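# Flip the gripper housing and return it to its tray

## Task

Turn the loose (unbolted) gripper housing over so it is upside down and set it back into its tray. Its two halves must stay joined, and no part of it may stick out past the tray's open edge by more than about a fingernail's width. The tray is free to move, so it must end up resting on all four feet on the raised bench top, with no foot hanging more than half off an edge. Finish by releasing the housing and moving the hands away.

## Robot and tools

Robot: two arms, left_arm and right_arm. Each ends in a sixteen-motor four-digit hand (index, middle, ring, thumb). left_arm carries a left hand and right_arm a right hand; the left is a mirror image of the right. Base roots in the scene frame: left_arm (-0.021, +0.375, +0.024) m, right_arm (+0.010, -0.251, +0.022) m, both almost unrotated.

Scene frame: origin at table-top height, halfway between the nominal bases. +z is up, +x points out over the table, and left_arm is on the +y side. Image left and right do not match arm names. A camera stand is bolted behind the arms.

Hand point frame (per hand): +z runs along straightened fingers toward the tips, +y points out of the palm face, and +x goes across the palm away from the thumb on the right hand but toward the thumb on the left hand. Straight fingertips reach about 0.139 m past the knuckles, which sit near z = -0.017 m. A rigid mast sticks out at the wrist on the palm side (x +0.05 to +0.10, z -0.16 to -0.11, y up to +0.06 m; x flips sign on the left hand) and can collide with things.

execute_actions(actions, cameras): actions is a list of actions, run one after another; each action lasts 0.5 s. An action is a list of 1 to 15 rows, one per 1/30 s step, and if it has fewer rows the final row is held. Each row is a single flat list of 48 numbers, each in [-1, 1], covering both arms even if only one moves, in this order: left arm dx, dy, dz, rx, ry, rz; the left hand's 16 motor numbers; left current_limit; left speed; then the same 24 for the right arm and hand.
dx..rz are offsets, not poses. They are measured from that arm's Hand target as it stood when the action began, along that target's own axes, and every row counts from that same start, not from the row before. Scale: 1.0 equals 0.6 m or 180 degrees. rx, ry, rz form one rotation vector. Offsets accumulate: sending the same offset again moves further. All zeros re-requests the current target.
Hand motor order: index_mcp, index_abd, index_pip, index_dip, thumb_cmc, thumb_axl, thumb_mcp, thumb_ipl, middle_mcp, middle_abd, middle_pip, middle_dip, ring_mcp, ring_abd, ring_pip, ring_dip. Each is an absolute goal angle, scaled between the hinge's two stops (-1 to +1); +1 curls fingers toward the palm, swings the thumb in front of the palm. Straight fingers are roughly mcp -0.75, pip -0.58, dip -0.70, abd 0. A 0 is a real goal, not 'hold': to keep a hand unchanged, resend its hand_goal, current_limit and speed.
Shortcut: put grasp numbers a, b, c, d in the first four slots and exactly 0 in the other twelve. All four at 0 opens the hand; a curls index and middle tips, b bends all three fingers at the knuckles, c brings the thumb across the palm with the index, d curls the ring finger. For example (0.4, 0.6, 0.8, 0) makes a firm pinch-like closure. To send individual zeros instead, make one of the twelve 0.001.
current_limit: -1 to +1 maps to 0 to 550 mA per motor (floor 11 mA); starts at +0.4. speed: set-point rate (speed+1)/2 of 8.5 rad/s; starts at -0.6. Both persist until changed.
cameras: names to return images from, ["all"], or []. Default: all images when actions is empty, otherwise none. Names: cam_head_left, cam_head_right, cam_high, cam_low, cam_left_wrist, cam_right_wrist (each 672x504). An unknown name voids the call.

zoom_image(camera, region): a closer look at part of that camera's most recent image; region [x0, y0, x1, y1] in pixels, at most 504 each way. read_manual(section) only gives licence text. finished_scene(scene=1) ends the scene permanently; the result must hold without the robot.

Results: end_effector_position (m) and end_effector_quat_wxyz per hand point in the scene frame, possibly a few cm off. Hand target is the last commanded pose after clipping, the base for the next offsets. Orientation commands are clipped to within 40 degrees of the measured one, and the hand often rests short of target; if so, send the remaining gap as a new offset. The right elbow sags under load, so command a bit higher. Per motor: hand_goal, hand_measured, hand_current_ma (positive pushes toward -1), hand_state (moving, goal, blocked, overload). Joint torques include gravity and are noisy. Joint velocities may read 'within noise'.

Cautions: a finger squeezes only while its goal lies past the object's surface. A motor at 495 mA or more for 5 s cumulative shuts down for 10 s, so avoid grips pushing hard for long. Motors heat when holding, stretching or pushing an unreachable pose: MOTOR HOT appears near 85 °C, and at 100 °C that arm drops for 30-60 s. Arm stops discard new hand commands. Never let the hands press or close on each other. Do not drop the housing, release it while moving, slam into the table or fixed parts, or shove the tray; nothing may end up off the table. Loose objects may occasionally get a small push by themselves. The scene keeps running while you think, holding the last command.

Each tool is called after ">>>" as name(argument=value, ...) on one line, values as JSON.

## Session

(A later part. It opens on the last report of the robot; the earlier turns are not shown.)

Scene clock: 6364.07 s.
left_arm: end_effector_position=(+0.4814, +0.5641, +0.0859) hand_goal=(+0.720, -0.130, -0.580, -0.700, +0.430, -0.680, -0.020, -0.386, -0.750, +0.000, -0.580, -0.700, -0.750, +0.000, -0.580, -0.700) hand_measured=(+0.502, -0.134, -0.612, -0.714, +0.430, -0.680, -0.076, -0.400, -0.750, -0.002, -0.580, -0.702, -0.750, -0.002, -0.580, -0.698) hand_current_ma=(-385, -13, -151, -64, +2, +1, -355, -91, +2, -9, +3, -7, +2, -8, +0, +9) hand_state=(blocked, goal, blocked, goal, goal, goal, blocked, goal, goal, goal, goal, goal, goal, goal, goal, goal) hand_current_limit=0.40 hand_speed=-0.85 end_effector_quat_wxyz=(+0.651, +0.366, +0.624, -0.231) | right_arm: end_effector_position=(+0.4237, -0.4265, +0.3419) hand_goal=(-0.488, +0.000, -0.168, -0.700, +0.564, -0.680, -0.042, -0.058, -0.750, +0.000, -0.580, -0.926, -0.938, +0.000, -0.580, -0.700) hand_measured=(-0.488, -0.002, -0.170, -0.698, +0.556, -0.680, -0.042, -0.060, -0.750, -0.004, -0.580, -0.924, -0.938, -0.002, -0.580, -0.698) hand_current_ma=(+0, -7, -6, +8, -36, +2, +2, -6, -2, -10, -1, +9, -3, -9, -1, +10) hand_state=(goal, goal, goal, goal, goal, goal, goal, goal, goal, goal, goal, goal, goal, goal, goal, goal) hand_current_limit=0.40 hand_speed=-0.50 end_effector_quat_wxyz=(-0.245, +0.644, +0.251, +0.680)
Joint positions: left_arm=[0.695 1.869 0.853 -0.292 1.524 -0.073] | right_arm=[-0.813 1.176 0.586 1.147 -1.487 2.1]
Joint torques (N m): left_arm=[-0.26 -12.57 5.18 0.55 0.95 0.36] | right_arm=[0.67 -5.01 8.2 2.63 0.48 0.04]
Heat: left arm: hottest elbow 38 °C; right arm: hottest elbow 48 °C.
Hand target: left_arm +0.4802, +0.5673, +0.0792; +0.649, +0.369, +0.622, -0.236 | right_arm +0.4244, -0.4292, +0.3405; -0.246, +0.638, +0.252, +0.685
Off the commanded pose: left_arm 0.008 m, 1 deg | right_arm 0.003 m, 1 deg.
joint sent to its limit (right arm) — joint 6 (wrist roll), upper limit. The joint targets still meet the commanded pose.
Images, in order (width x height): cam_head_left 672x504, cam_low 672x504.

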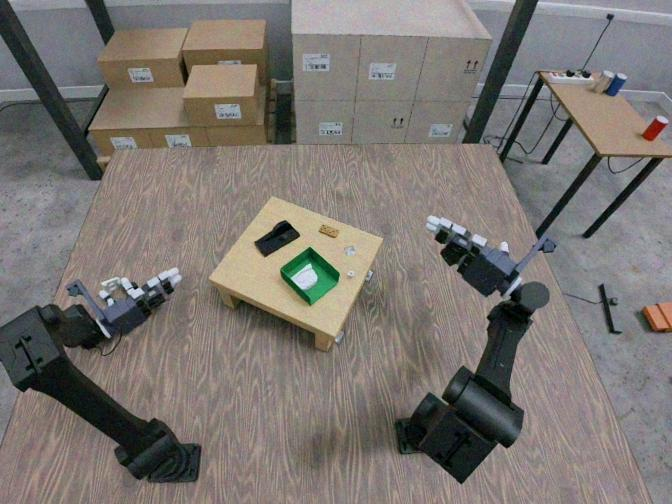

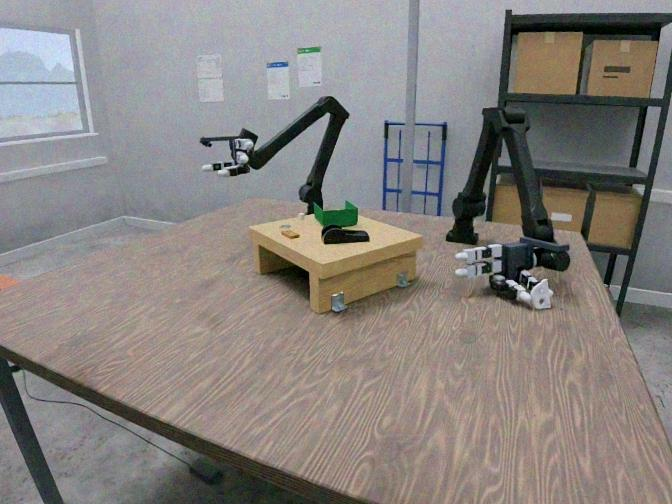

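>>> execute_actions(actions=[[[0.004,-0.025,0,0,0,0,0.72,-0.13,-0.58,-0.70,0.43,-0.68,-0.02,-0.386,-0.75,0.001,-0.58,-0.70,-0.75,0.001,-0.58,-0.70,0.4,-0.85,0,0,0,0,0,0,0,0,0.75,0,0,0,0,0,0,0,0,0,0,0,0,0,0.4,-0.5]]], cameras=["cam_low","cam_head_left"])

>>> zoom_image(camera="cam_low", region=[500, 240, 580, 320])

>>> zoom_image(camera="cam_head_left", region=[80, 260, 150, 330])

Scene clock: 6378.73 s.
left_arm: end_effector_position=(+0.4716, +0.5563, +0.0790) hand_goal=(+0.720, -0.130, -0.580, -0.700, +0.430, -0.680, -0.020, -0.386, -0.750, +0.000, -0.580, -0.700, -0.750, +0.000, -0.580, -0.700) hand_measured=(+0.718, -0.134, -0.582, -0.702, +0.424, -0.680, -0.022, -0.388, -0.750, -0.002, -0.580, -0.702, -0.750, -0.002, -0.580, -0.698) hand_current_ma=(-12, -19, -12, -11, -29, +1, -10, -12, +2, -9, +3, -7, +2, -8, +0, +9) hand_state=(goal, goal, goal, goal, goal, goal, goal, goal, goal, goal, goal, goal, goal, goal, goal, goal) hand_current_limit=0.40 hand_speed=-0.85 end_effector_quat_wxyz=(+0.650, +0.364, +0.625, -0.233) | right_arm: end_effector_position=(+0.4237, -0.4265, +0.3419) hand_goal=(-0.488, +0.000, -0.168, -0.700, +0.564, -0.680, -0.042, -0.058, -0.750, +0.000, -0.580, -0.926, -0.938, +0.000, -0.580, -0.700) hand_measured=(-0.488, -0.002, -0.170, -0.698, +0.556, -0.680, -0.042, -0.060, -0.750, -0.004, -0.580, -0.924, -0.938, -0.002, -0.580, -0.698) hand_current_ma=(+0, -7, -6, +8, -36, +2, +2, -6, -2, -10, -1, +9, -3, -9, -1, +10) hand_state=(goal, goal, goal, goal, goal, goal, goal, goal, goal, goal, goal, goal, goal, goal, goal, goal) hand_current_limit=0.40 hand_speed=-0.50 end_effector_quat_wxyz=(-0.245, +0.644, +0.251, +0.680)
Joint positions: left_arm=[0.696 1.869 0.824 -0.306 1.524 -0.037] | right_arm=[-0.813 1.176 0.586 1.147 -1.487 2.1]
Joint torques (N m): left_arm=[-0.21 -12.57 4.52 0.55 0.95 0.4] | right_arm=[0.38 -5.13 8.25 2.62 0.47 -0.04]
Heat: left arm: hottest elbow 37 °C; right arm: hottest elbow 48 °C.
Hand target: left_arm +0.4690, +0.5583, +0.0740; +0.649, +0.369, +0.622, -0.236 | right_arm +0.4244, -0.4292, +0.3405; -0.246, +0.638, +0.252, +0.685
Off the commanded pose: left_arm 0.006 m, 1 deg | right_arm 0.003 m, 1 deg.
joint sent to its limit (right arm) — joint 6 (wrist roll), upper limit. The joint targets still meet the commanded pose.
Images, in order (width x height): cam_head_left 672x504, cam_low 672x504.

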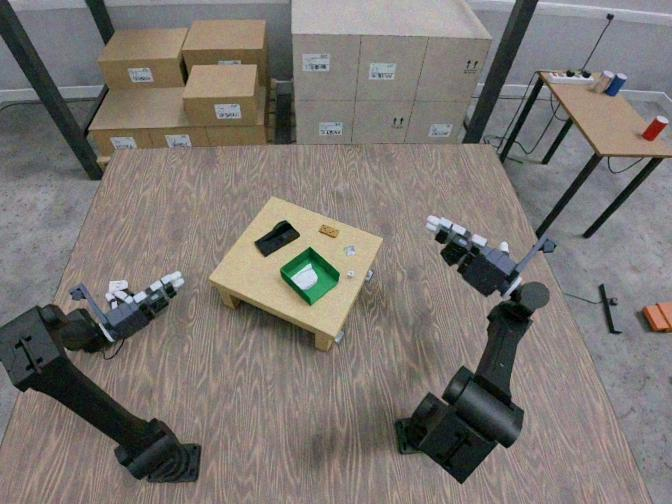

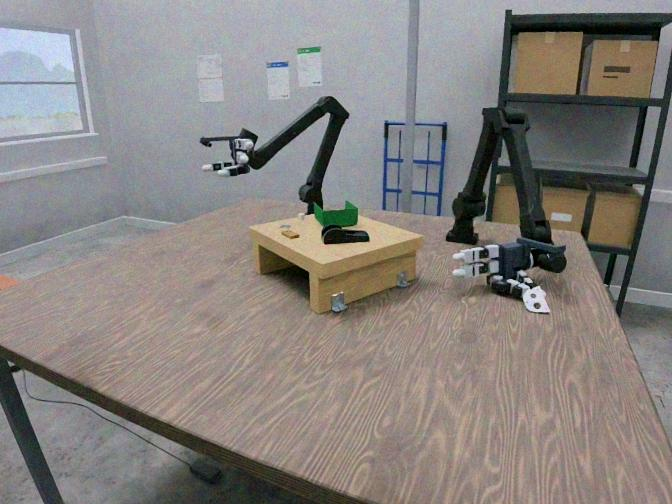

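Scaled by 6.300 from the camera's 672x504 image, which has a finer 960x720 frame.

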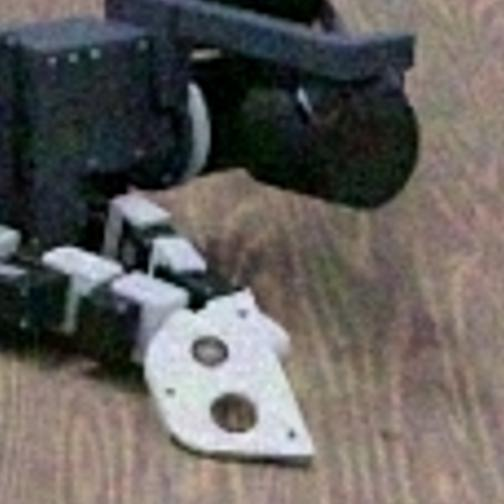

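Scaled by 7.200 from the camera's 672x504 image, which has a finer 960x720 frame.

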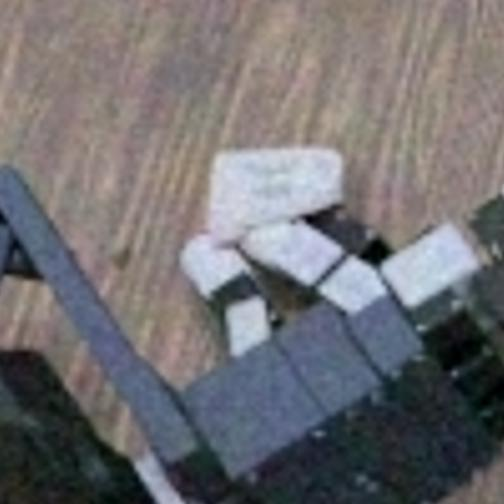

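>>> execute_actions(actions=[[[-0.01,-0.02,0,0,0,0,0.72,-0.13,-0.58,-0.70,0.43,-0.68,-0.02,-0.386,-0.75,0.001,-0.58,-0.70,-0.75,0.001,-0.58,-0.70,0.4,-0.85,0,0,0,0,0,0,0,0,0.75,0,0,0,0,0,0,0,0,0,0,0,0,0,0.4,-0.5]],[[-0.007,-0.03,0,0,0,0,0.72,-0.13,-0.58,-0.70,0.43,-0.68,-0.02,-0.386,-0.75,0.001,-0.58,-0.70,-0.75,0.001,-0.58,-0.70,0.4,-0.85,0,0,0,0,0,0,0,0,0.75,0,0,0,0,0,0,0,0,0,0,0,0,0,0.4,-0.5]]], cameras=["cam_low","cam_head_left"])

>>> zoom_image(camera="cam_low", region=[500, 240, 580, 320])

>>> zoom_image(camera="cam_head_left", region=[80, 260, 150, 330])

Scene clock: 6389.57 s.
left_arm: end_effector_position=(+0.4488, +0.5374, +0.0759) hand_goal=(+0.720, -0.130, -0.580, -0.700, +0.430, -0.680, -0.020, -0.386, -0.750, +0.000, -0.580, -0.700, -0.750, +0.000, -0.580, -0.700) hand_measured=(+0.718, -0.134, -0.582, -0.702, +0.424, -0.680, -0.022, -0.388, -0.750, -0.002, -0.580, -0.702, -0.750, -0.002, -0.580, -0.698) hand_current_ma=(-11, -19, -12, -11, -30, +1, -10, -11, +2, -10, +3, -7, +2, -8, +0, +9) hand_state=(goal, goal, goal, goal, goal, goal, goal, goal, goal, goal, goal, goal, goal, goal, goal, goal) hand_current_limit=0.40 hand_speed=-0.85 end_effector_quat_wxyz=(+0.649, +0.361, +0.626, -0.238) | right_arm: end_effector_position=(+0.4237, -0.4265, +0.3419) hand_goal=(-0.488, +0.000, -0.168, -0.700, +0.564, -0.680, -0.042, -0.058, -0.750, +0.000, -0.580, -0.926, -0.938, +0.000, -0.580, -0.700) hand_measured=(-0.488, -0.002, -0.170, -0.698, +0.556, -0.680, -0.042, -0.060, -0.750, -0.004, -0.580, -0.924, -0.938, -0.002, -0.580, -0.698) hand_current_ma=(+0, -7, -6, +8, -36, +2, +2, -6, -2, -10, -1, +9, -3, -9, -1, +10) hand_state=(goal, goal, goal, goal, goal, goal, goal, goal, goal, goal, goal, goal, goal, goal, goal, goal) hand_current_limit=0.40 hand_speed=-0.50 end_effector_quat_wxyz=(-0.245, +0.644, +0.251, +0.680)
Joint positions: left_arm=[0.696 1.835 0.751 -0.324 1.527 0.009] | right_arm=[-0.813 1.176 0.586 1.147 -1.487 2.1]
Joint torques (N m): left_arm=[-0.26 -13.63 3.63 0.46 0.87 0.38] | right_arm=[1.2 -4.84 8.25 2.62 0.43 -0.02]
Heat: left arm: hottest elbow 37 °C; right arm: hottest elbow 48 °C.
Hand target: left_arm +0.4449, +0.5382, +0.0785; +0.649, +0.369, +0.622, -0.236 | right_arm +0.4244, -0.4292, +0.3405; -0.246, +0.638, +0.252, +0.685
Off the commanded pose: left_arm 0.005 m, 1 deg | right_arm 0.003 m, 1 deg.
joint sent to its limit (right arm) — joint 6 (wrist roll), upper limit. The joint targets still meet the commanded pose.
Images, in order (width x height): cam_head_left 672x504, cam_low 672x504.

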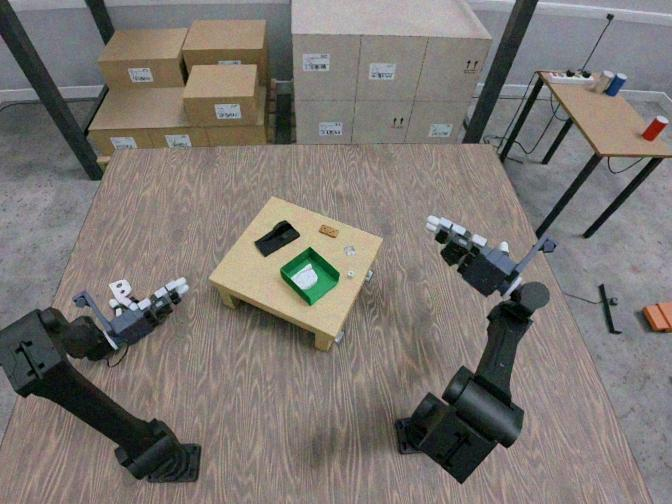

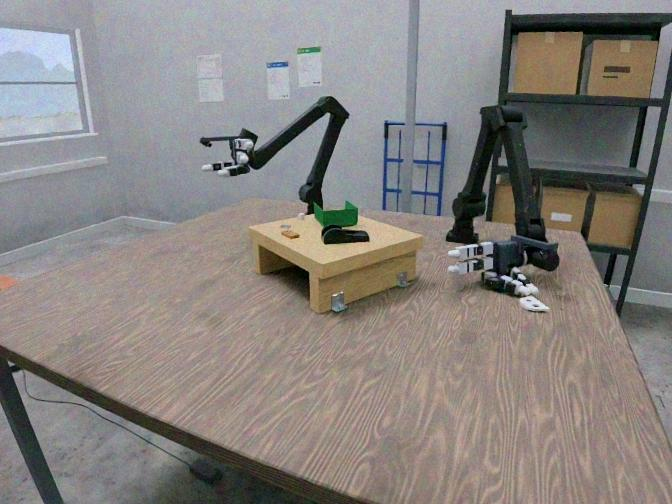

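Scaled by 6.300 from the camera's 672x504 image, which has a finer 960x720 frame.

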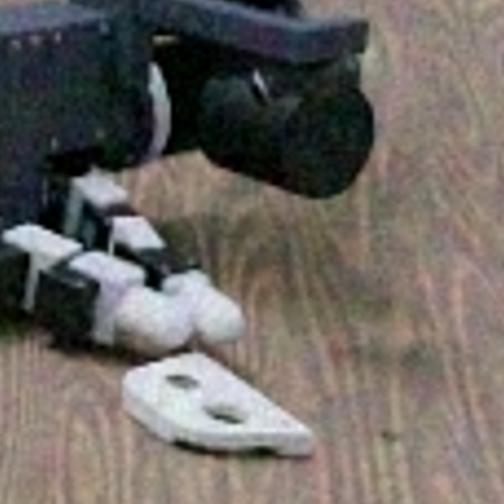

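Scaled by 7.200 from the camera's 672x504 image, which has a finer 960x720 frame.

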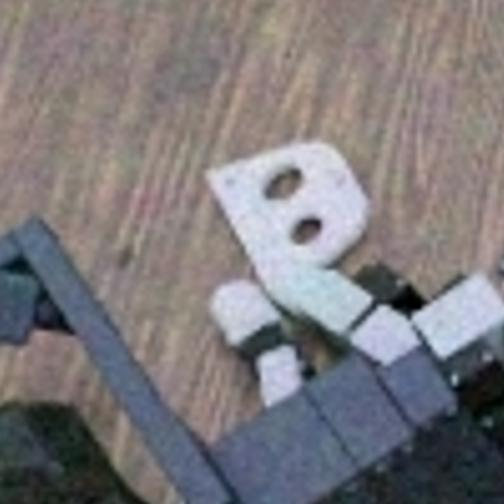

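>>> execute_actions(actions=[[[-0.02,-0.03,0,0,0,0,0.72,-0.13,-0.58,-0.70,0.43,-0.68,-0.02,-0.386,-0.75,0.001,-0.58,-0.70,-0.75,0.001,-0.58,-0.70,0.4,-0.85,0,0,0,0,0,0,0,0,0.75,0,0,0,0,0,0,0,0,0,0,0,0,0,0.4,-0.5]],[[-0.03,-0.03,0,0,0,0,0.72,-0.13,-0.58,-0.70,0.43,-0.68,-0.02,-0.386,-0.75,0.001,-0.58,-0.70,-0.75,0.001,-0.58,-0.70,0.4,-0.85,0,0,0,0,0,0,0,0,0.75,0,0,0,0,0,0,0,0,0,0,0,0,0,0.4,-0.5]],[[-0.0674,0.012,0,0,0,-0.0278,0.4,0,-0.58,-0.70,0.6,-0.68,-0.2,-0.386,-0.75,0.001,-0.58,-0.70,-0.4,0.001,-0.58,-0.70,0.4,-0.7,0,0,0,0,0,0,0,0,0.75,0,0,0,0,0,0,0,0,0,0,0,0,0,0.4,-0.5]],[[-0.0674,0.012,0,0,0,-0.0278,0,0,-0.58,-0.70,0.6,-0.68,-0.2,-0.386,-0.75,0.001,-0.58,-0.70,-0.4,0.001,-0.58,-0.70,0.4,-0.7,0,0,0,0,0,0,0,0,0.75,0,0,0,0,0,0,0,0,0,0,0,0,0,0.4,-0.5]],[[-0.09,0.005,0,0,0,0,-0.75,0,-0.58,-0.70,0.97,-0.68,-0.35,-0.386,-0.75,0.001,-0.58,-0.70,0.3,0.001,-0.58,-0.70,0.4,-0.7,0,0,0,0,0,0,0,0,0.75,0,0,0,0,0,0,0,0,0,0,0,0,0,0.4,-0.5]],[[-0.09,0.005,0,0,0,0,-0.75,0,-0.58,-0.70,0.97,-0.68,-0.35,-0.386,-0.75,0.001,-0.58,-0.70,0.3,0.001,-0.58,-0.70,0.4,-0.7,0,0,0,0,0,0,0,0,0.75,0,0,0,0,0,0,0,0,0,0,0,0,0,0.4,-0.5]],[[-0.09,0,0,0,0,0,-0.75,0,-0.58,-0.70,0.97,-0.68,-0.35,-0.386,-0.75,0.001,-0.58,-0.70,0.3,0.001,-0.58,-0.70,0.4,-0.7,0,0,0,0,0,0,0,0,0.75,0,0,0,0,0,0,0,0,0,0,0,0,0,0.4,-0.5]],[[-0.09,0,0,0,0,0,-0.75,0,-0.58,-0.70,0.97,-0.68,-0.35,-0.386,-0.75,0.001,-0.58,-0.70,0.3,0.001,-0.58,-0.70,0.4,-0.7,0,0,0,0,0,0,0,0,0.75,0,0,0,0,0,0,0,0,0,0,0,0,0,0.4,-0.5]]], cameras=["cam_head_left","cam_head_right"])

>>> zoom_image(camera="cam_head_left", region=[85, 265, 145, 315])

>>> zoom_image(camera="cam_head_right", region=[95, 265, 155, 315])

Scene clock: 6433.63 s.
left_arm: end_effector_position=(+0.4213, +0.5041, +0.3804) hand_goal=(-0.750, +0.000, -0.580, -0.700, +0.970, -0.680, -0.350, -0.386, -0.750, +0.000, -0.580, -0.700, +0.300, +0.000, -0.580, -0.700) hand_measured=(-0.746, -0.012, -0.582, -0.702, +0.954, -0.680, -0.348, -0.388, -0.750, -0.002, -0.580, -0.702, +0.298, -0.002, -0.580, -0.698) hand_current_ma=(+14, -50, -10, -11, -74, +1, +9, -10, +2, -10, +3, -7, -13, -8, +0, +9) hand_state=(goal, goal, goal, goal, goal, goal, goal, goal, goal, goal, goal, goal, goal, goal, goal, goal) hand_current_limit=0.40 hand_speed=-0.70 end_effector_quat_wxyz=(+0.623, +0.307, +0.655, -0.298) | right_arm: end_effector_position=(+0.4237, -0.4265, +0.3419) hand_goal=(-0.488, +0.000, -0.168, -0.700, +0.564, -0.680, -0.042, -0.058, -0.750, +0.000, -0.580, -0.926, -0.938, +0.000, -0.580, -0.700) hand_measured=(-0.488, -0.002, -0.170, -0.698, +0.556, -0.680, -0.042, -0.060, -0.750, -0.004, -0.580, -0.924, -0.938, -0.002, -0.580, -0.698) hand_current_ma=(+0, -7, -6, +8, -36, +2, +2, -6, -2, -10, -1, +9, -3, -9, -1, +10) hand_state=(goal, goal, goal, goal, goal, goal, goal, goal, goal, goal, goal, goal, goal, goal, goal, goal) hand_current_limit=0.40 hand_speed=-0.50 end_effector_quat_wxyz=(-0.245, +0.644, +0.251, +0.680)
Joint positions: left_arm=[0.672 1.145 1.017 -0.984 1.519 -0.467] | right_arm=[-0.813 1.176 0.586 1.147 -1.487 2.1]
Joint torques (N m): left_arm=[-1.38 -8.41 11.96 0.66 0.75 0.05] | right_arm=[0.85 -5.66 8.2 2.89 0.53 -0.03]
Heat: left arm: hottest elbow 37 °C; right arm: hottest elbow 48 °C.
Hand target: left_arm +0.4274, +0.5047, +0.3989; +0.626, +0.313, +0.652, -0.292 | right_arm +0.4244, -0.4292, +0.3405; -0.246, +0.638, +0.252, +0.685
Off the commanded pose: left_arm 0.019 m, 1 deg | right_arm 0.003 m, 1 deg.
joint sent to its limit (right arm) — joint 6 (wrist roll), upper limit. The joint targets still meet the commanded pose.
Images, in order (width x height): cam_head_left 672x504, cam_head_right 672x504.

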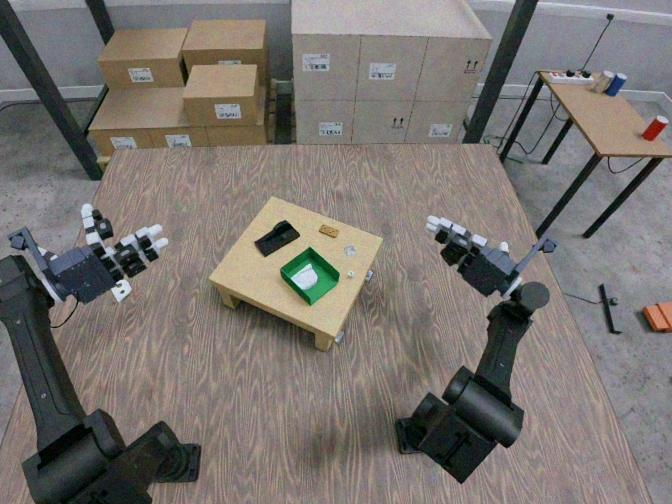

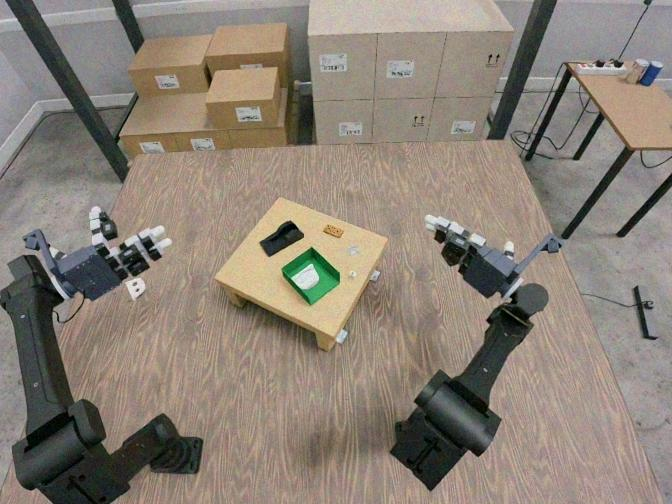

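Scaled by 8.400 from the camera's 672x504 image, which has a finer 960x720 frame.

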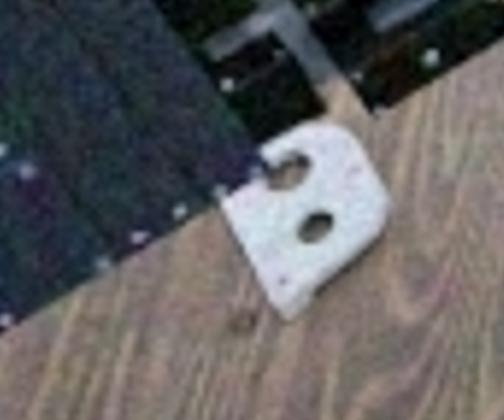

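Scaled by 8.400 from the camera's 672x504 image, which has a finer 960x720 frame.

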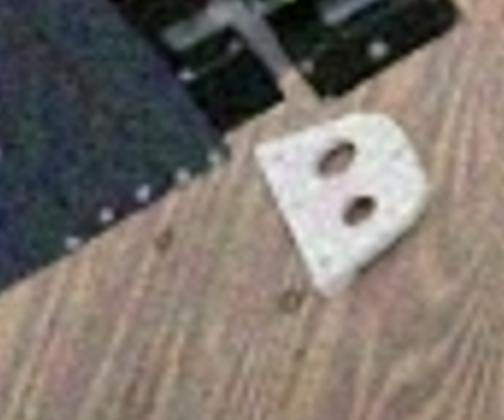

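>>> execute_actions(actions=[[[0.1396,0,-0.0577,0,0.1667,0,-0.75,0.08,-0.58,-0.70,0.97,-0.68,-0.35,-0.386,-0.75,-0.08,-0.58,-0.70,0.3,0.001,-0.58,-0.70,0.4,-0.7,0,0,0,0,0,0,0,0,0.75,0,0,0,0,0,0,0,0,0,0,0,0,0,0.4,-0.5]],[[0.1396,0,-0.0577,0,0.1667,0,-0.75,0.08,-0.58,-0.70,0.97,-0.68,-0.35,-0.386,-0.75,-0.08,-0.58,-0.70,0.3,0.001,-0.58,-0.70,0.4,-0.7,0,0,0,0,0,0,0,0,0.75,0,0,0,0,0,0,0,0,0,0,0,0,0,0.4,-0.5]],[[0.1396,0,-0.0577,0,0.1667,0,-0.75,0.08,-0.58,-0.70,0.97,-0.68,-0.35,-0.386,-0.75,-0.08,-0.58,-0.70,0.3,0.001,-0.58,-0.70,0.4,-0.7,0,0,0,0,0,0,0,0,0.75,0,0,0,0,0,0,0,0,0,0,0,0,0,0.4,-0.5]],[[-0.1064,0.0891,0,0,0,0.1311,-0.75,0.08,-0.58,-0.70,0.97,-0.68,-0.35,-0.386,-0.75,-0.08,-0.58,-0.70,0.3,0.001,-0.58,-0.70,0.4,-0.7,0,0,0,0,0,0,0,0,0.75,0,0,0,0,0,0,0,0,0,0,0,0,0,0.4,-0.5]],[[-0.0682,0.1005,0,0,0,0.1311,-0.75,0.08,-0.58,-0.70,0.97,-0.68,-0.35,-0.386,-0.75,-0.08,-0.58,-0.70,0.3,0.001,-0.58,-0.70,0.4,-0.7,0,0,0,0,0,0,0,0,0.75,0,0,0,0,0,0,0,0,0,0,0,0,0,0.4,-0.5]],[[-0.0286,0.0956,0,0,0,0.1311,-0.75,0.08,-0.58,-0.70,0.97,-0.68,-0.35,-0.386,-0.75,-0.08,-0.58,-0.70,0.3,0.001,-0.58,-0.70,0.4,-0.7,0,0,0,0,0,0,0,0,0.75,0,0,0,0,0,0,0,0,0,0,0,0,0,0.4,-0.5]],[[0.0058,0.0755,0,0,0,0.1311,-0.75,0.08,-0.58,-0.70,0.97,-0.68,-0.35,-0.386,-0.75,-0.08,-0.58,-0.70,0.3,0.001,-0.58,-0.70,0.4,-0.7,0,0,0,0,0,0,0,0,0.75,0,0,0,0,0,0,0,0,0,0,0,0,0,0.4,-0.5]]], cameras=["cam_left_wrist","cam_head_left"])

>>> zoom_image(camera="cam_left_wrist", region=[200, 0, 500, 150])

Scene clock: 6473.50 s.
left_arm: end_effector_position=(+0.5327, +0.5792, +0.2420) hand_goal=(-0.750, +0.080, -0.580, -0.700, +0.970, -0.680, -0.350, -0.386, -0.750, -0.080, -0.580, -0.700, +0.300, +0.000, -0.580, -0.700) hand_measured=(-0.750, +0.078, -0.582, -0.702, +0.968, -0.680, -0.348, -0.386, -0.748, -0.080, -0.580, -0.702, +0.290, -0.002, -0.580, -0.698) hand_current_ma=(+4, -6, -7, -10, -5, +1, +13, -6, +5, +1, +3, -7, -45, -4, -1, +9) hand_state=(goal, goal, goal, goal, goal, goal, goal, goal, goal, goal, goal, goal, goal, goal, goal, goal) hand_current_limit=0.40 hand_speed=-0.70 end_effector_quat_wxyz=(-0.028, +0.949, +0.314, -0.010) | right_arm: end_effector_position=(+0.4237, -0.4265, +0.3419) hand_goal=(-0.488, +0.000, -0.168, -0.700, +0.564, -0.680, -0.042, -0.058, -0.750, +0.000, -0.580, -0.926, -0.938, +0.000, -0.580, -0.700) hand_measured=(-0.488, -0.002, -0.170, -0.698, +0.556, -0.680, -0.042, -0.060, -0.750, -0.004, -0.580, -0.924, -0.938, -0.002, -0.580, -0.698) hand_current_ma=(+0, -7, -6, +8, -36, +2, +2, -6, -2, -10, -1, +9, -3, -9, -1, +10) hand_state=(goal, goal, goal, goal, goal, goal, goal, goal, goal, goal, goal, goal, goal, goal, goal, goal) hand_current_limit=0.40 hand_speed=-0.50 end_effector_quat_wxyz=(-0.245, +0.644, +0.251, +0.680)
Joint positions: left_arm=[0.481 1.79 1.752 -1.544 -0.058 1.405] | right_arm=[-0.813 1.176 0.586 1.147 -1.487 2.1]
Joint torques (N m): left_arm=[-1.55 -15.85 11.59 0.14 0.3 0.16] | right_arm=[1.14 -4.66 8.28 2.7 0.46 -0.01]
Heat: left arm: hottest elbow 45 °C; right arm: hottest elbow 48 °C.
Hand target: left_arm +0.5457, +0.5792, +0.2486; -0.024, +0.954, +0.300, -0.003 | right_arm +0.4244, -0.4292, +0.3405; -0.246, +0.638, +0.252, +0.685
Off the commanded pose: left_arm 0.015 m, 2 deg | right_arm 0.003 m, 1 deg.
joint sent to its limit (right arm) — joint 6 (wrist roll), upper limit. The joint targets still meet the commanded pose.
camera_calibration:
cam_left_wrist: T_world_to_cam=[[-0.996939, 0.0369238, 0.0689147, 0.458455], [0.0764231, 0.646208, 0.759325, -0.648339], [-0.0164961, 0.762267, -0.647052, -0.153994], [0, 0, 0, 1]] pos_world=[0.504059, 0.519418, 0.361063]
Images, in order (width x height): cam_head_left 672x504, cam_left_wrist 672x504.

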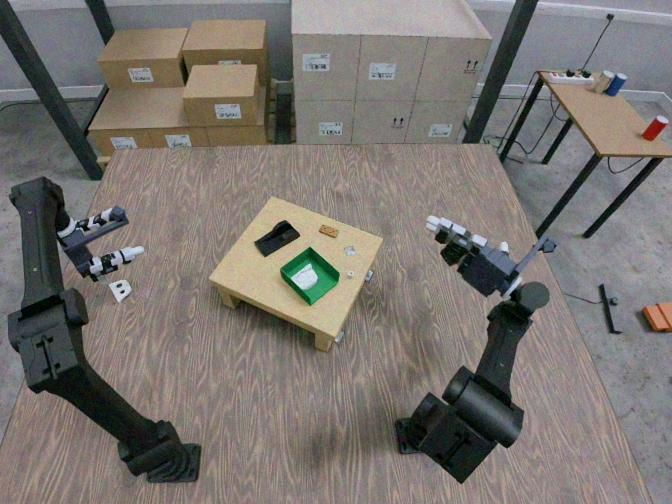

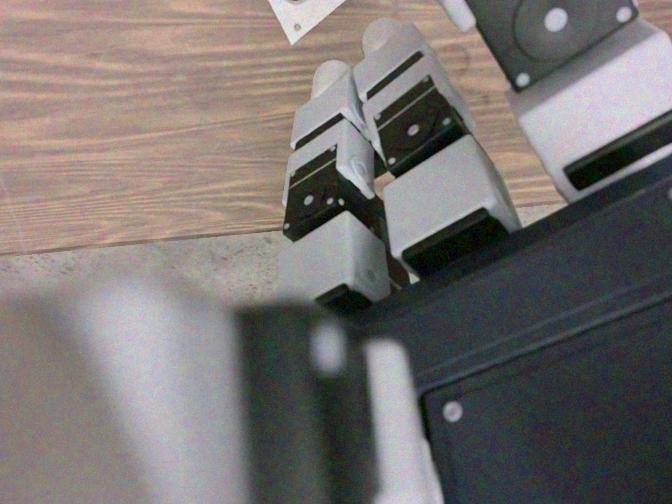

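Scaled by 1.680 from the camera's 672x504 image, which has a finer 960x720 frame.

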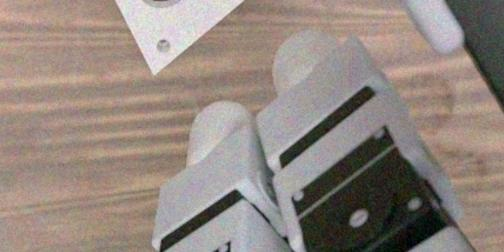

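>>> execute_actions(actions=[[[0.0034,0.011,0.05,0,0,0.009,-0.75,0.08,-0.58,-0.70,0.97,-0.68,-0.35,-0.386,-0.75,-0.08,-0.58,-0.70,0.3,0.001,-0.58,-0.70,0.4,-0.7,0,0,0,0,0,0,0,0,0.75,0,0,0,0,0,0,0,0,0,0,0,0,0,0.4,-0.5]],[[0.0034,0.011,0.055,0,0,0,-0.75,0.08,-0.58,-0.70,0.97,-0.68,-0.35,-0.386,-0.75,-0.08,-0.58,-0.70,0.3,0.001,-0.58,-0.70,0.4,-0.7,0,0,0,0,0,0,0,0,0.75,0,0,0,0,0,0,0,0,0,0,0,0,0,0.4,-0.5]]], cameras=["cam_left_wrist"])

>>> zoom_image(camera="cam_left_wrist", region=[250, 0, 450, 150])

Scene clock: 6482.23 s.
left_arm: end_effector_position=(+0.5485, +0.5769, +0.1953) hand_goal=(-0.750, +0.080, -0.580, -0.700, +0.970, -0.680, -0.350, -0.386, -0.750, -0.080, -0.580, -0.700, +0.300, +0.000, -0.580, -0.700) hand_measured=(-0.750, +0.078, -0.582, -0.702, +0.968, -0.680, -0.348, -0.386, -0.748, -0.080, -0.580, -0.702, +0.290, -0.002, -0.580, -0.698) hand_current_ma=(+4, -6, -7, -10, -5, +1, +13, -6, +5, +1, +3, -7, -45, -4, -1, +9) hand_state=(goal, goal, goal, goal, goal, goal, goal, goal, goal, goal, goal, goal, goal, goal, goal, goal) hand_current_limit=0.40 hand_speed=-0.70 end_effector_quat_wxyz=(-0.029, +0.955, +0.297, -0.004) | right_arm: end_effector_position=(+0.4237, -0.4265, +0.3419) hand_goal=(-0.488, +0.000, -0.168, -0.700, +0.564, -0.680, -0.042, -0.058, -0.750, +0.000, -0.580, -0.926, -0.938, +0.000, -0.580, -0.700) hand_measured=(-0.488, -0.002, -0.170, -0.698, +0.556, -0.680, -0.042, -0.060, -0.750, -0.004, -0.580, -0.924, -0.938, -0.002, -0.580, -0.698) hand_current_ma=(+0, -7, -6, +8, -36, +2, +2, -6, -2, -10, -1, +9, -3, -9, -1, +10) hand_state=(goal, goal, goal, goal, goal, goal, goal, goal, goal, goal, goal, goal, goal, goal, goal, goal) hand_current_limit=0.40 hand_speed=-0.50 end_effector_quat_wxyz=(-0.245, +0.644, +0.251, +0.680)
Joint positions: left_arm=[0.467 1.837 1.694 -1.427 -0.058 1.428] | right_arm=[-0.813 1.176 0.586 1.147 -1.487 2.1]
Joint torques (N m): left_arm=[-1.49 -16.79 8.06 1.14 0.31 0.12] | right_arm=[0.09 -5.01 8.35 2.58 0.5 0.02]
Heat: left arm: hottest elbow 45 °C; right arm: hottest elbow 48 °C.
Hand target: left_arm +0.5552, +0.5733, +0.1852; -0.024, +0.958, +0.287, -0.004 | right_arm +0.4244, -0.4292, +0.3405; -0.246, +0.638, +0.252, +0.685
Off the commanded pose: left_arm 0.013 m, 1 deg | right_arm 0.003 m, 1 deg.
joint sent to its limit (right arm) — joint 6 (wrist roll), upper limit. The joint targets still meet the commanded pose.
camera_calibration:
cam_left_wrist: T_world_to_cam=[[-0.995511, 0.073538, 0.0595748, 0.457382], [0.0929084, 0.639454, 0.763195, -0.618441], [0.0180284, 0.765304, -0.643416, -0.20357], [0, 0, 0, 1]] pos_world=[0.516458, 0.517622, 0.313762]
Images, in order (width x height): cam_left_wrist 672x504.

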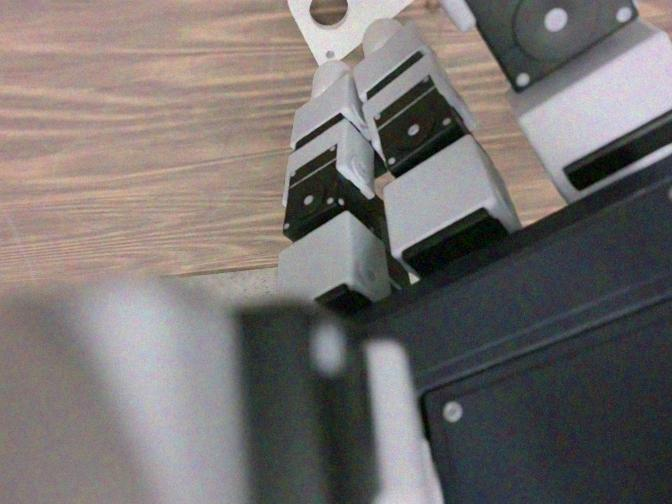

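Scaled by 2.520 from the camera's 672x504 image, which has a finer 960x720 frame.

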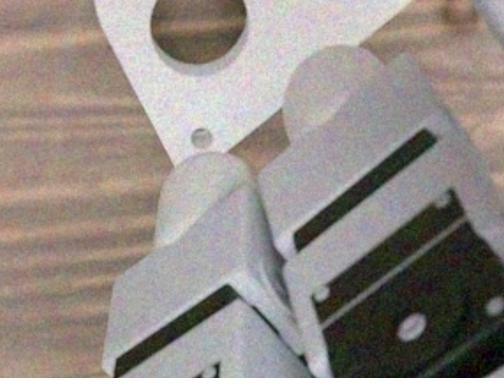

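>>> execute_actions(actions=[[[-0.01,0.014,0.03,0,0,0,-0.75,0.08,-0.58,-0.70,0.97,-0.68,-0.35,-0.386,-0.75,-0.08,-0.58,-0.70,0.3,0.001,-0.58,-0.70,0.4,-0.7,0,0,0,0,0,0,0,0,0.75,0,0,0,0,0,0,0,0,0,0,0,0,0,0.4,-0.5]],[[0,0,0.03,0,0,0,-0.75,0.08,-0.58,-0.70,0.97,-0.68,-0.35,-0.386,-0.75,-0.08,-0.58,-0.70,0.3,0.001,-0.58,-0.70,0.4,-0.7,0,0,0,0,0,0,0,0,0.75,0,0,0,0,0,0,0,0,0,0,0,0,0,0.4,-0.5]]], cameras=["cam_left_wrist"])

>>> zoom_image(camera="cam_left_wrist", region=[250, 0, 450, 150])

Scene clock: 6497.07 s.
left_arm: end_effector_position=(+0.5488, +0.5669, +0.1635) hand_goal=(-0.750, +0.080, -0.580, -0.700, +0.970, -0.680, -0.350, -0.386, -0.750, -0.080, -0.580, -0.700, +0.300, +0.000, -0.580, -0.700) hand_measured=(-0.750, +0.078, -0.582, -0.702, +0.968, -0.680, -0.348, -0.386, -0.748, -0.080, -0.580, -0.702, +0.290, -0.002, -0.580, -0.698) hand_current_ma=(+4, -6, -7, -10, -5, +1, +13, -6, +5, +1, +3, -7, -45, -4, -1, +9) hand_state=(goal, goal, goal, goal, goal, goal, goal, goal, goal, goal, goal, goal, goal, goal, goal, goal) hand_current_limit=0.40 hand_speed=-0.70 end_effector_quat_wxyz=(-0.029, +0.957, +0.289, +0.000) | right_arm: end_effector_position=(+0.4237, -0.4265, +0.3419) hand_goal=(-0.488, +0.000, -0.168, -0.700, +0.564, -0.680, -0.042, -0.058, -0.750, +0.000, -0.580, -0.926, -0.938, +0.000, -0.580, -0.700) hand_measured=(-0.488, -0.002, -0.170, -0.698, +0.556, -0.680, -0.042, -0.060, -0.750, -0.004, -0.580, -0.924, -0.938, -0.002, -0.580, -0.698) hand_current_ma=(+0, -7, -6, +8, -36, +2, +2, -6, -2, -10, -1, +9, -3, -9, -1, +10) hand_state=(goal, goal, goal, goal, goal, goal, goal, goal, goal, goal, goal, goal, goal, goal, goal, goal) hand_current_limit=0.40 hand_speed=-0.50 end_effector_quat_wxyz=(-0.245, +0.644, +0.251, +0.680)
Joint positions: left_arm=[0.451 1.839 1.611 -1.334 -0.058 1.428] | right_arm=[-0.813 1.176 0.586 1.147 -1.487 2.1]
Joint torques (N m): left_arm=[-1.03 -15.44 7.58 1.22 0.28 0.01] | right_arm=[0.44 -4.66 8.27 2.7 0.43 0.02]
Heat: left arm: hottest elbow 43 °C; right arm: hottest elbow 48 °C.
Hand target: left_arm +0.5541, +0.5646, +0.1488; -0.024, +0.958, +0.287, -0.004 | right_arm +0.4244, -0.4292, +0.3405; -0.246, +0.638, +0.252, +0.685
Off the commanded pose: left_arm 0.016 m, 1 deg | right_arm 0.003 m, 1 deg.
joint sent to its limit (right arm) — joint 6 (wrist roll), upper limit. The joint targets still meet the commanded pose.
camera_calibration:
cam_left_wrist: T_world_to_cam=[[-0.994722, 0.0884952, 0.0519216, 0.452603], [0.0965, 0.635009, 0.766454, -0.587756], [0.0348568, 0.767419, -0.640198, -0.227316], [0, 0, 0, 1]] pos_world=[0.514856, 0.507624, 0.281461]
Images, in order (width x height): cam_left_wrist 672x504.

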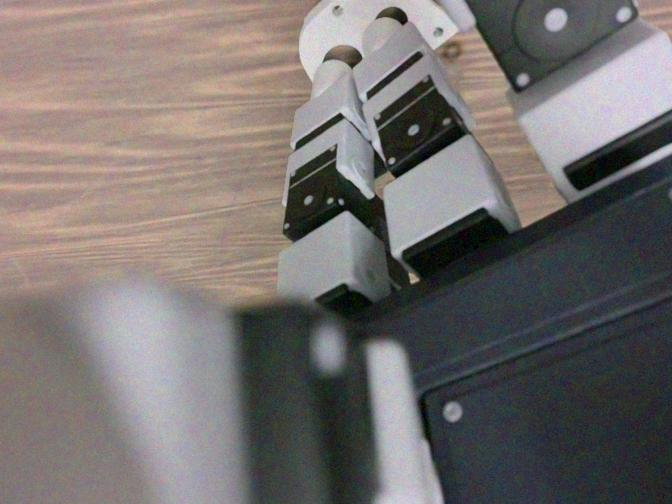

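Scaled by 2.520 from the camera's 672x504 image, which has a finer 960x720 frame.

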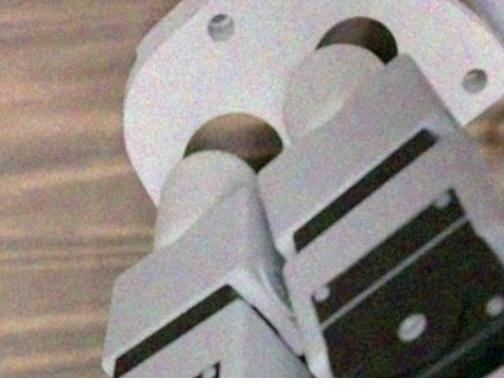

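>>> execute_actions(actions=[[[-0.003,-0.018,0.01,0,0,0,-0.75,0.08,-0.58,-0.70,0.97,-0.68,-0.35,-0.386,-0.75,-0.08,-0.58,-0.70,0.3,0.001,-0.58,-0.70,0.4,-0.7,0,0,0,0,0,0,0,0,0.75,0,0,0,0,0,0,0,0,0,0,0,0,0,0.4,-0.5]]], cameras=["cam_left_wrist"])

>>> zoom_image(camera="cam_left_wrist", region=[250, 0, 450, 150])

Scene clock: 6510.97 s.
left_arm: end_effector_position=(+0.5453, +0.5702, +0.1564) hand_goal=(-0.750, +0.080, -0.580, -0.700, +0.970, -0.680, -0.350, -0.386, -0.750, -0.080, -0.580, -0.700, +0.300, +0.000, -0.580, -0.700) hand_measured=(-0.750, +0.078, -0.582, -0.702, +0.968, -0.680, -0.348, -0.386, -0.748, -0.080, -0.580, -0.702, +0.290, -0.002, -0.580, -0.698) hand_current_ma=(+4, -6, -7, -10, -5, +1, +13, -6, +6, +1, +3, -7, -45, -4, -1, +9) hand_state=(goal, goal, goal, goal, goal, goal, goal, goal, goal, goal, goal, goal, goal, goal, goal, goal) hand_current_limit=0.40 hand_speed=-0.70 end_effector_quat_wxyz=(-0.028, +0.956, +0.293, -0.001) | right_arm: end_effector_position=(+0.4237, -0.4265, +0.3419) hand_goal=(-0.488, +0.000, -0.168, -0.700, +0.564, -0.680, -0.042, -0.058, -0.750, +0.000, -0.580, -0.926, -0.938, +0.000, -0.580, -0.700) hand_measured=(-0.488, -0.002, -0.170, -0.698, +0.556, -0.680, -0.042, -0.060, -0.750, -0.004, -0.580, -0.924, -0.938, -0.002, -0.580, -0.698) hand_current_ma=(+0, -7, -6, +8, -36, +2, +2, -6, -2, -10, -1, +9, -3, -9, -1, +10) hand_state=(goal, goal, goal, goal, goal, goal, goal, goal, goal, goal, goal, goal, goal, goal, goal, goal) hand_current_limit=0.40 hand_speed=-0.50 end_effector_quat_wxyz=(-0.245, +0.644, +0.251, +0.680)
Joint positions: left_arm=[0.459 1.839 1.592 -1.317 -0.056 1.428] | right_arm=[-0.813 1.176 0.586 1.147 -1.487 2.1]
Joint torques (N m): left_arm=[-0.15 -16.26 7.46 1.11 0.25 0.15] | right_arm=[1.14 -4.66 8.23 2.7 0.46 0.01]
Heat: left arm: hottest elbow 42 °C; right arm: hottest elbow 48 °C.
Hand target: left_arm +0.5466, +0.5728, +0.1432; -0.024, +0.958, +0.287, -0.004 | right_arm +0.4244, -0.4292, +0.3405; -0.246, +0.638, +0.252, +0.685
Off the commanded pose: left_arm 0.014 m, 1 deg | right_arm 0.003 m, 1 deg.
joint sent to its limit (right arm) — joint 6 (wrist roll), upper limit. The joint targets still meet the commanded pose.
camera_calibration:
cam_left_wrist: T_world_to_cam=[[-0.995326, 0.0807159, 0.0530141, 0.453755], [0.0924429, 0.637634, 0.764773, -0.583226], [0.0279258, 0.766099, -0.642115, -0.229427], [0, 0, 0, 1]] pos_world=[0.511956, 0.511023, 0.274661]
Images, in order (width x height): cam_left_wrist 672x504.

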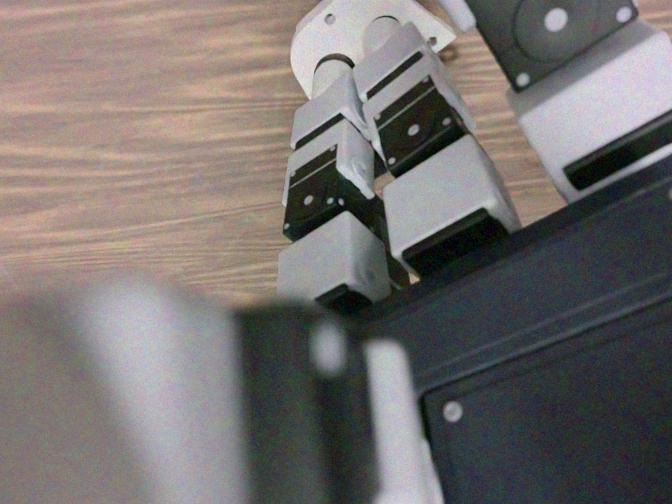

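Scaled by 2.520 from the camera's 672x504 image, which has a finer 960x720 frame.

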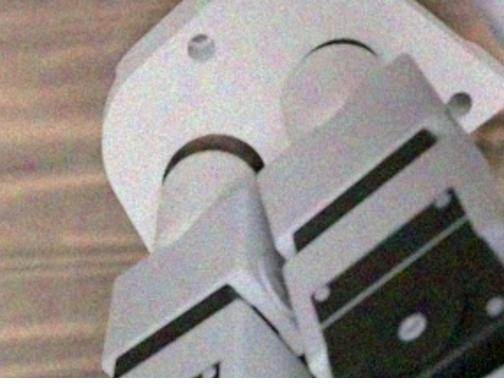

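>>> execute_actions(actions=[[[0.004,-0.013,0.004,0,0,0,-0.75,0.08,-0.58,-0.70,0.97,-0.68,-0.35,-0.386,-0.75,-0.08,-0.58,-0.70,0.3,0.001,-0.58,-0.70,0.4,-0.7,0,0,0,0,0,0,0,0,0.75,0,0,0,0,0,0,0,0,0,0,0,0,0,0.4,-0.5]],[[0,0,0.012,0,0,0,-0.75,0.08,-0.58,-0.70,0.97,-0.68,-0.35,-0.386,-0.75,-0.08,-0.58,-0.70,0.3,0.001,-0.58,-0.70,0.4,-0.7,0,0,0,0,0,0,0,0,0.75,0,0,0,0,0,0,0,0,0,0,0,0,0,0.4,-0.5]]], cameras=["cam_left_wrist"])

>>> zoom_image(camera="cam_left_wrist", region=[250, 0, 450, 150])

Scene clock: 6530.07 s.
left_arm: end_effector_position=(+0.5430, +0.5789, +0.1546) hand_goal=(-0.750, +0.080, -0.580, -0.700, +0.970, -0.680, -0.350, -0.386, -0.750, -0.080, -0.580, -0.700, +0.300, +0.000, -0.580, -0.700) hand_measured=(-0.750, +0.078, -0.582, -0.702, +0.968, -0.680, -0.348, -0.386, -0.748, -0.078, -0.580, -0.702, +0.290, -0.002, -0.580, -0.698) hand_current_ma=(+5, -6, -7, -10, -5, +1, +13, -6, +6, +11, +3, -7, -45, -4, -1, +9) hand_state=(goal, goal, goal, goal, goal, goal, goal, goal, goal, goal, goal, goal, goal, goal, goal, goal) hand_current_limit=0.40 hand_speed=-0.70 end_effector_quat_wxyz=(-0.029, +0.955, +0.294, +0.003) | right_arm: end_effector_position=(+0.4237, -0.4265, +0.3419) hand_goal=(-0.488, +0.000, -0.168, -0.700, +0.564, -0.680, -0.042, -0.058, -0.750, +0.000, -0.580, -0.926, -0.938, +0.000, -0.580, -0.700) hand_measured=(-0.488, -0.002, -0.170, -0.698, +0.556, -0.680, -0.042, -0.060, -0.750, -0.004, -0.580, -0.924, -0.938, -0.002, -0.580, -0.698) hand_current_ma=(+0, -7, -6, +8, -36, +2, +2, -6, -2, -10, -1, +9, -3, -9, -1, +10) hand_state=(goal, goal, goal, goal, goal, goal, goal, goal, goal, goal, goal, goal, goal, goal, goal, goal) hand_current_limit=0.40 hand_speed=-0.50 end_effector_quat_wxyz=(-0.245, +0.644, +0.251, +0.680)
Joint positions: left_arm=[0.475 1.839 1.587 -1.302 -0.056 1.441] | right_arm=[-0.813 1.176 0.586 1.147 -1.487 2.1]
Joint torques (N m): left_arm=[-0.44 -15.85 7.1 1.4 0.26 0.15] | right_arm=[1.03 -4.31 8.23 2.7 0.46 0.02]
Heat: left arm: hottest elbow 40 °C; right arm: hottest elbow 48 °C.
Hand target: left_arm +0.5441, +0.5811, +0.1340; -0.024, +0.958, +0.287, -0.004 | right_arm +0.4244, -0.4292, +0.3405; -0.246, +0.638, +0.252, +0.685
Off the commanded pose: left_arm 0.021 m, 1 deg | right_arm 0.003 m, 1 deg.
joint sent to its limit (right arm) — joint 6 (wrist roll), upper limit. The joint targets still meet the commanded pose.
camera_calibration:
cam_left_wrist: T_world_to_cam=[[-0.995866, 0.0786027, 0.0455324, 0.453636], [0.0852114, 0.634675, 0.768067, -0.582096], [0.0314738, 0.768771, -0.638749, -0.241212], [0, 0, 0, 1]] pos_world=[0.508954, 0.519222, 0.27236]
Images, in order (width x height): cam_left_wrist 672x504.

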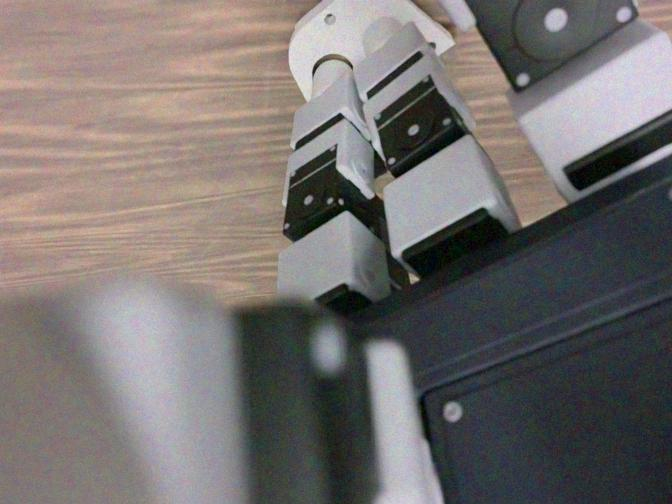

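Scaled by 2.520 from the camera's 672x504 image, which has a finer 960x720 frame.

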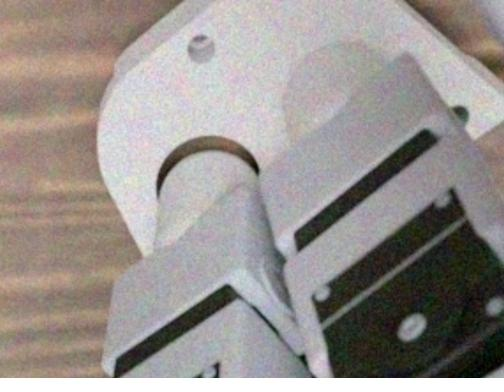

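>>> execute_actions(actions=[[[0.002,-0.004,-0.025,0,0,0,-0.75,0.08,-0.58,-0.70,0.97,-0.68,-0.35,-0.386,-0.75,-0.08,-0.58,-0.70,0.3,0.001,-0.58,-0.70,0.4,-0.7,0,0,0,0,0,0,0,0,0.75,0,0,0,0,0,0,0,0,0,0,0,0,0,0.4,-0.5]],[[0,0,0.028,0,0,0,-0.75,0.08,-0.58,-0.70,0.97,-0.68,-0.35,-0.386,-0.75,-0.08,-0.58,-0.70,0.3,0.001,-0.58,-0.70,0.4,-0.7,0,0,0,0,0,0,0,0,0.75,0,0,0,0,0,0,0,0,0,0,0,0,0,0.4,-0.5]]], cameras=["cam_left_wrist"])

>>> zoom_image(camera="cam_left_wrist", region=[250, 0, 450, 150])

Scene clock: 6544.83 s.
left_arm: end_effector_position=(+0.5422, +0.5814, +0.1547) hand_goal=(-0.750, +0.080, -0.580, -0.700, +0.970, -0.680, -0.350, -0.386, -0.750, -0.080, -0.580, -0.700, +0.300, +0.000, -0.580, -0.700) hand_measured=(-0.750, +0.078, -0.582, -0.702, +0.968, -0.680, -0.348, -0.386, -0.750, -0.074, -0.580, -0.702, +0.290, -0.002, -0.580, -0.698) hand_current_ma=(+5, -6, -7, -10, -5, +1, +13, -6, +4, +25, +3, -7, -45, -4, -1, +9) hand_state=(goal, goal, goal, goal, goal, goal, goal, goal, goal, goal, goal, goal, goal, goal, goal, goal) hand_current_limit=0.40 hand_speed=-0.70 end_effector_quat_wxyz=(-0.029, +0.955, +0.294, +0.004) | right_arm: end_effector_position=(+0.4237, -0.4265, +0.3419) hand_goal=(-0.488, +0.000, -0.168, -0.700, +0.564, -0.680, -0.042, -0.058, -0.750, +0.000, -0.580, -0.926, -0.938, +0.000, -0.580, -0.700) hand_measured=(-0.488, -0.002, -0.170, -0.698, +0.556, -0.680, -0.042, -0.060, -0.750, -0.004, -0.580, -0.924, -0.938, -0.002, -0.580, -0.698) hand_current_ma=(+0, -7, -6, +8, -36, +2, +2, -6, -2, -10, -1, +9, -3, -9, -1, +10) hand_state=(goal, goal, goal, goal, goal, goal, goal, goal, goal, goal, goal, goal, goal, goal, goal, goal) hand_current_limit=0.40 hand_speed=-0.50 end_effector_quat_wxyz=(-0.245, +0.644, +0.251, +0.680)
Joint positions: left_arm=[0.48 1.839 1.587 -1.3 -0.056 1.446] | right_arm=[-0.813 1.176 0.586 1.147 -1.487 2.1]
Joint torques (N m): left_arm=[-0.5 -15.21 7.1 1.44 0.25 0.17] | right_arm=[1.03 -5.07 8.12 2.66 0.47 0.02]
Heat: left arm: hottest elbow 39 °C; right arm: hottest elbow 48 °C.
Hand target: left_arm +0.5437, +0.5838, +0.1323; -0.024, +0.958, +0.287, -0.004 | right_arm +0.4244, -0.4292, +0.3405; -0.246, +0.638, +0.252, +0.685
Off the commanded pose: left_arm 0.023 m, 1 deg | right_arm 0.003 m, 1 deg.
joint sent to its limit (right arm) — joint 6 (wrist roll), upper limit. The joint targets still meet the commanded pose.
camera_calibration:
cam_left_wrist: T_world_to_cam=[[-0.995909, 0.0786619, 0.044466, 0.452738], [0.0844023, 0.63409, 0.768639, -0.582897], [0.0322671, 0.769248, -0.638136, -0.243908], [0, 0, 0, 1]] pos_world=[0.507954, 0.521622, 0.27226]
Images, in order (width x height): cam_left_wrist 672x504.

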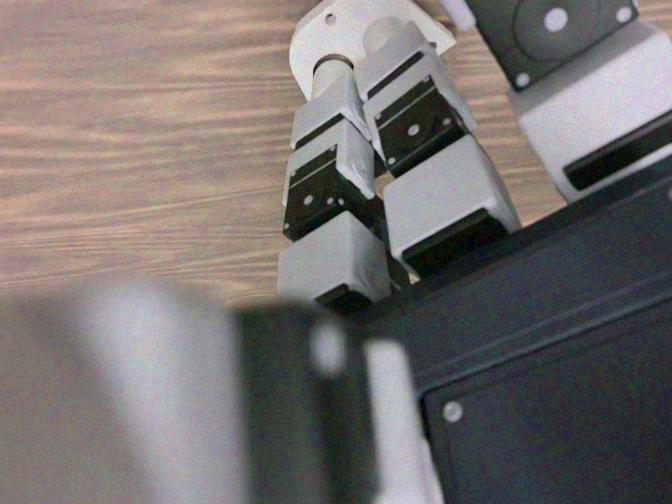

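Scaled by 2.520 from the camera's 672x504 image, which has a finer 960x720 frame.

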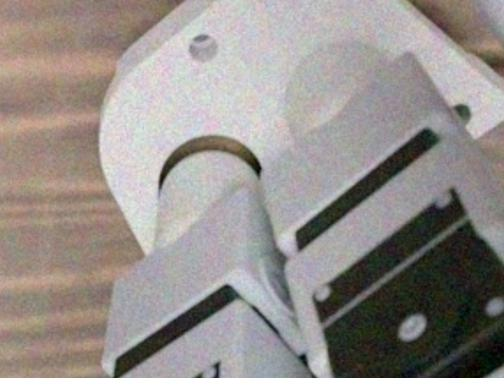

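>>> execute_actions(actions=[[[-0.0358,0.0055,0.006,0,0,0.0311,-0.75,0.08,-0.58,-0.70,0.97,-0.68,-0.35,-0.386,-0.75,-0.08,-0.58,-0.70,0.3,0.001,-0.58,-0.70,0.5,-0.7,0,0,0,0,0,0,0,0,0.75,0,0,0,0,0,0,0,0,0,0,0,0,0,0.4,-0.5]],[[-0.035,0.0078,0,0,0,0.0311,-0.75,0.08,-0.58,-0.70,0.97,-0.68,-0.35,-0.386,-0.75,-0.08,-0.58,-0.70,0.3,0.001,-0.58,-0.70,0.5,-0.7,0,0,0,0,0,0,0,0,0.75,0,0,0,0,0,0,0,0,0,0,0,0,0,0.4,-0.5]]], cameras=["cam_left_wrist"])

>>> zoom_image(camera="cam_left_wrist", region=[250, 0, 450, 150])

Scene clock: 6572.13 s.
left_arm: end_effector_position=(+0.5217, +0.5658, +0.1517) hand_goal=(-0.750, +0.080, -0.580, -0.700, +0.970, -0.680, -0.350, -0.386, -0.750, -0.080, -0.580, -0.700, +0.300, +0.000, -0.580, -0.700) hand_measured=(-0.752, +0.074, -0.582, -0.702, +0.968, -0.680, -0.348, -0.386, -0.752, -0.098, -0.582, -0.702, +0.290, -0.002, -0.580, -0.698) hand_current_ma=(-5, -23, -7, -10, -5, +1, +13, -6, -5, -76, -8, -7, -45, -4, -1, +9) hand_state=(goal, goal, goal, goal, goal, goal, goal, goal, goal, goal, goal, goal, goal, goal, goal, goal) hand_current_limit=0.50 hand_speed=-0.70 end_effector_quat_wxyz=(-0.035, +0.978, +0.207, +0.020) | right_arm: end_effector_position=(+0.4237, -0.4265, +0.3419) hand_goal=(-0.488, +0.000, -0.168, -0.700, +0.564, -0.680, -0.042, -0.058, -0.750, +0.000, -0.580, -0.926, -0.938, +0.000, -0.580, -0.700) hand_measured=(-0.488, -0.002, -0.170, -0.698, +0.556, -0.680, -0.042, -0.060, -0.750, -0.004, -0.580, -0.924, -0.938, -0.002, -0.580, -0.698) hand_current_ma=(+0, -7, -6, +8, -36, +2, +2, -6, -2, -10, -1, +9, -3, -9, -1, +10) hand_state=(goal, goal, goal, goal, goal, goal, goal, goal, goal, goal, goal, goal, goal, goal, goal, goal) hand_current_limit=0.40 hand_speed=-0.50 end_effector_quat_wxyz=(-0.245, +0.644, +0.251, +0.680)
Joint positions: left_arm=[0.48 1.792 1.51 -1.233 -0.056 1.627] | right_arm=[-0.813 1.176 0.586 1.147 -1.487 2.1]
Joint torques (N m): left_arm=[-1.08 -15.56 5.63 0.79 0.27 0.22] | right_arm=[0.56 -5.48 8.28 2.62 0.45 0.02]
Heat: left arm: hottest elbow 39 °C; right arm: hottest elbow 48 °C.
Hand target: left_arm +0.5110, +0.5555, +0.1281; -0.023, +0.981, +0.192, -0.006 | right_arm +0.4244, -0.4292, +0.3405; -0.246, +0.638, +0.252, +0.685
Off the commanded pose: left_arm 0.028 m, 4 deg | right_arm 0.003 m, 1 deg.
joint sent to its limit (right arm) — joint 6 (wrist roll), upper limit. The joint targets still meet the commanded pose.
camera_calibration:
cam_left_wrist: T_world_to_cam=[[-0.966408, 0.255643, 0.0264972, 0.320955], [0.179106, 0.595938, 0.782802, -0.598911], [0.184327, 0.761252, -0.621706, -0.310383], [0, 0, 0, 1]] pos_world=[0.474654, 0.511143, 0.267357]
Images, in order (width x height): cam_left_wrist 672x504.

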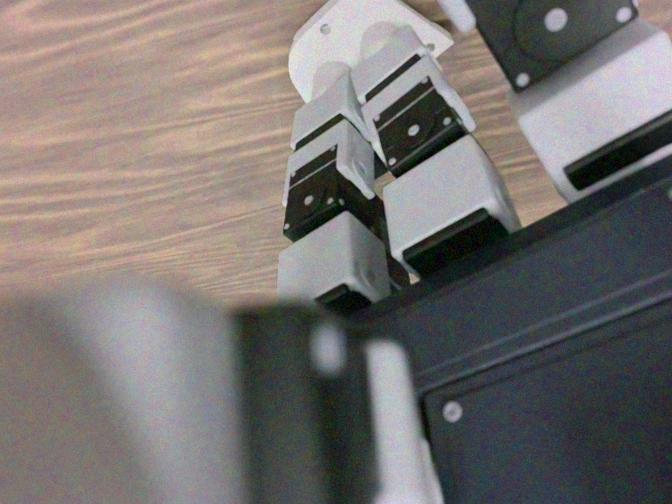

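Scaled by 2.520 from the camera's 672x504 image, which has a finer 960x720 frame.

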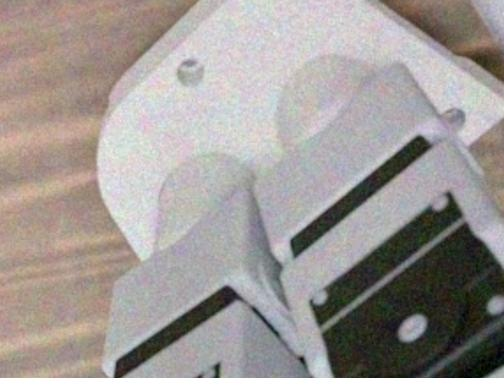

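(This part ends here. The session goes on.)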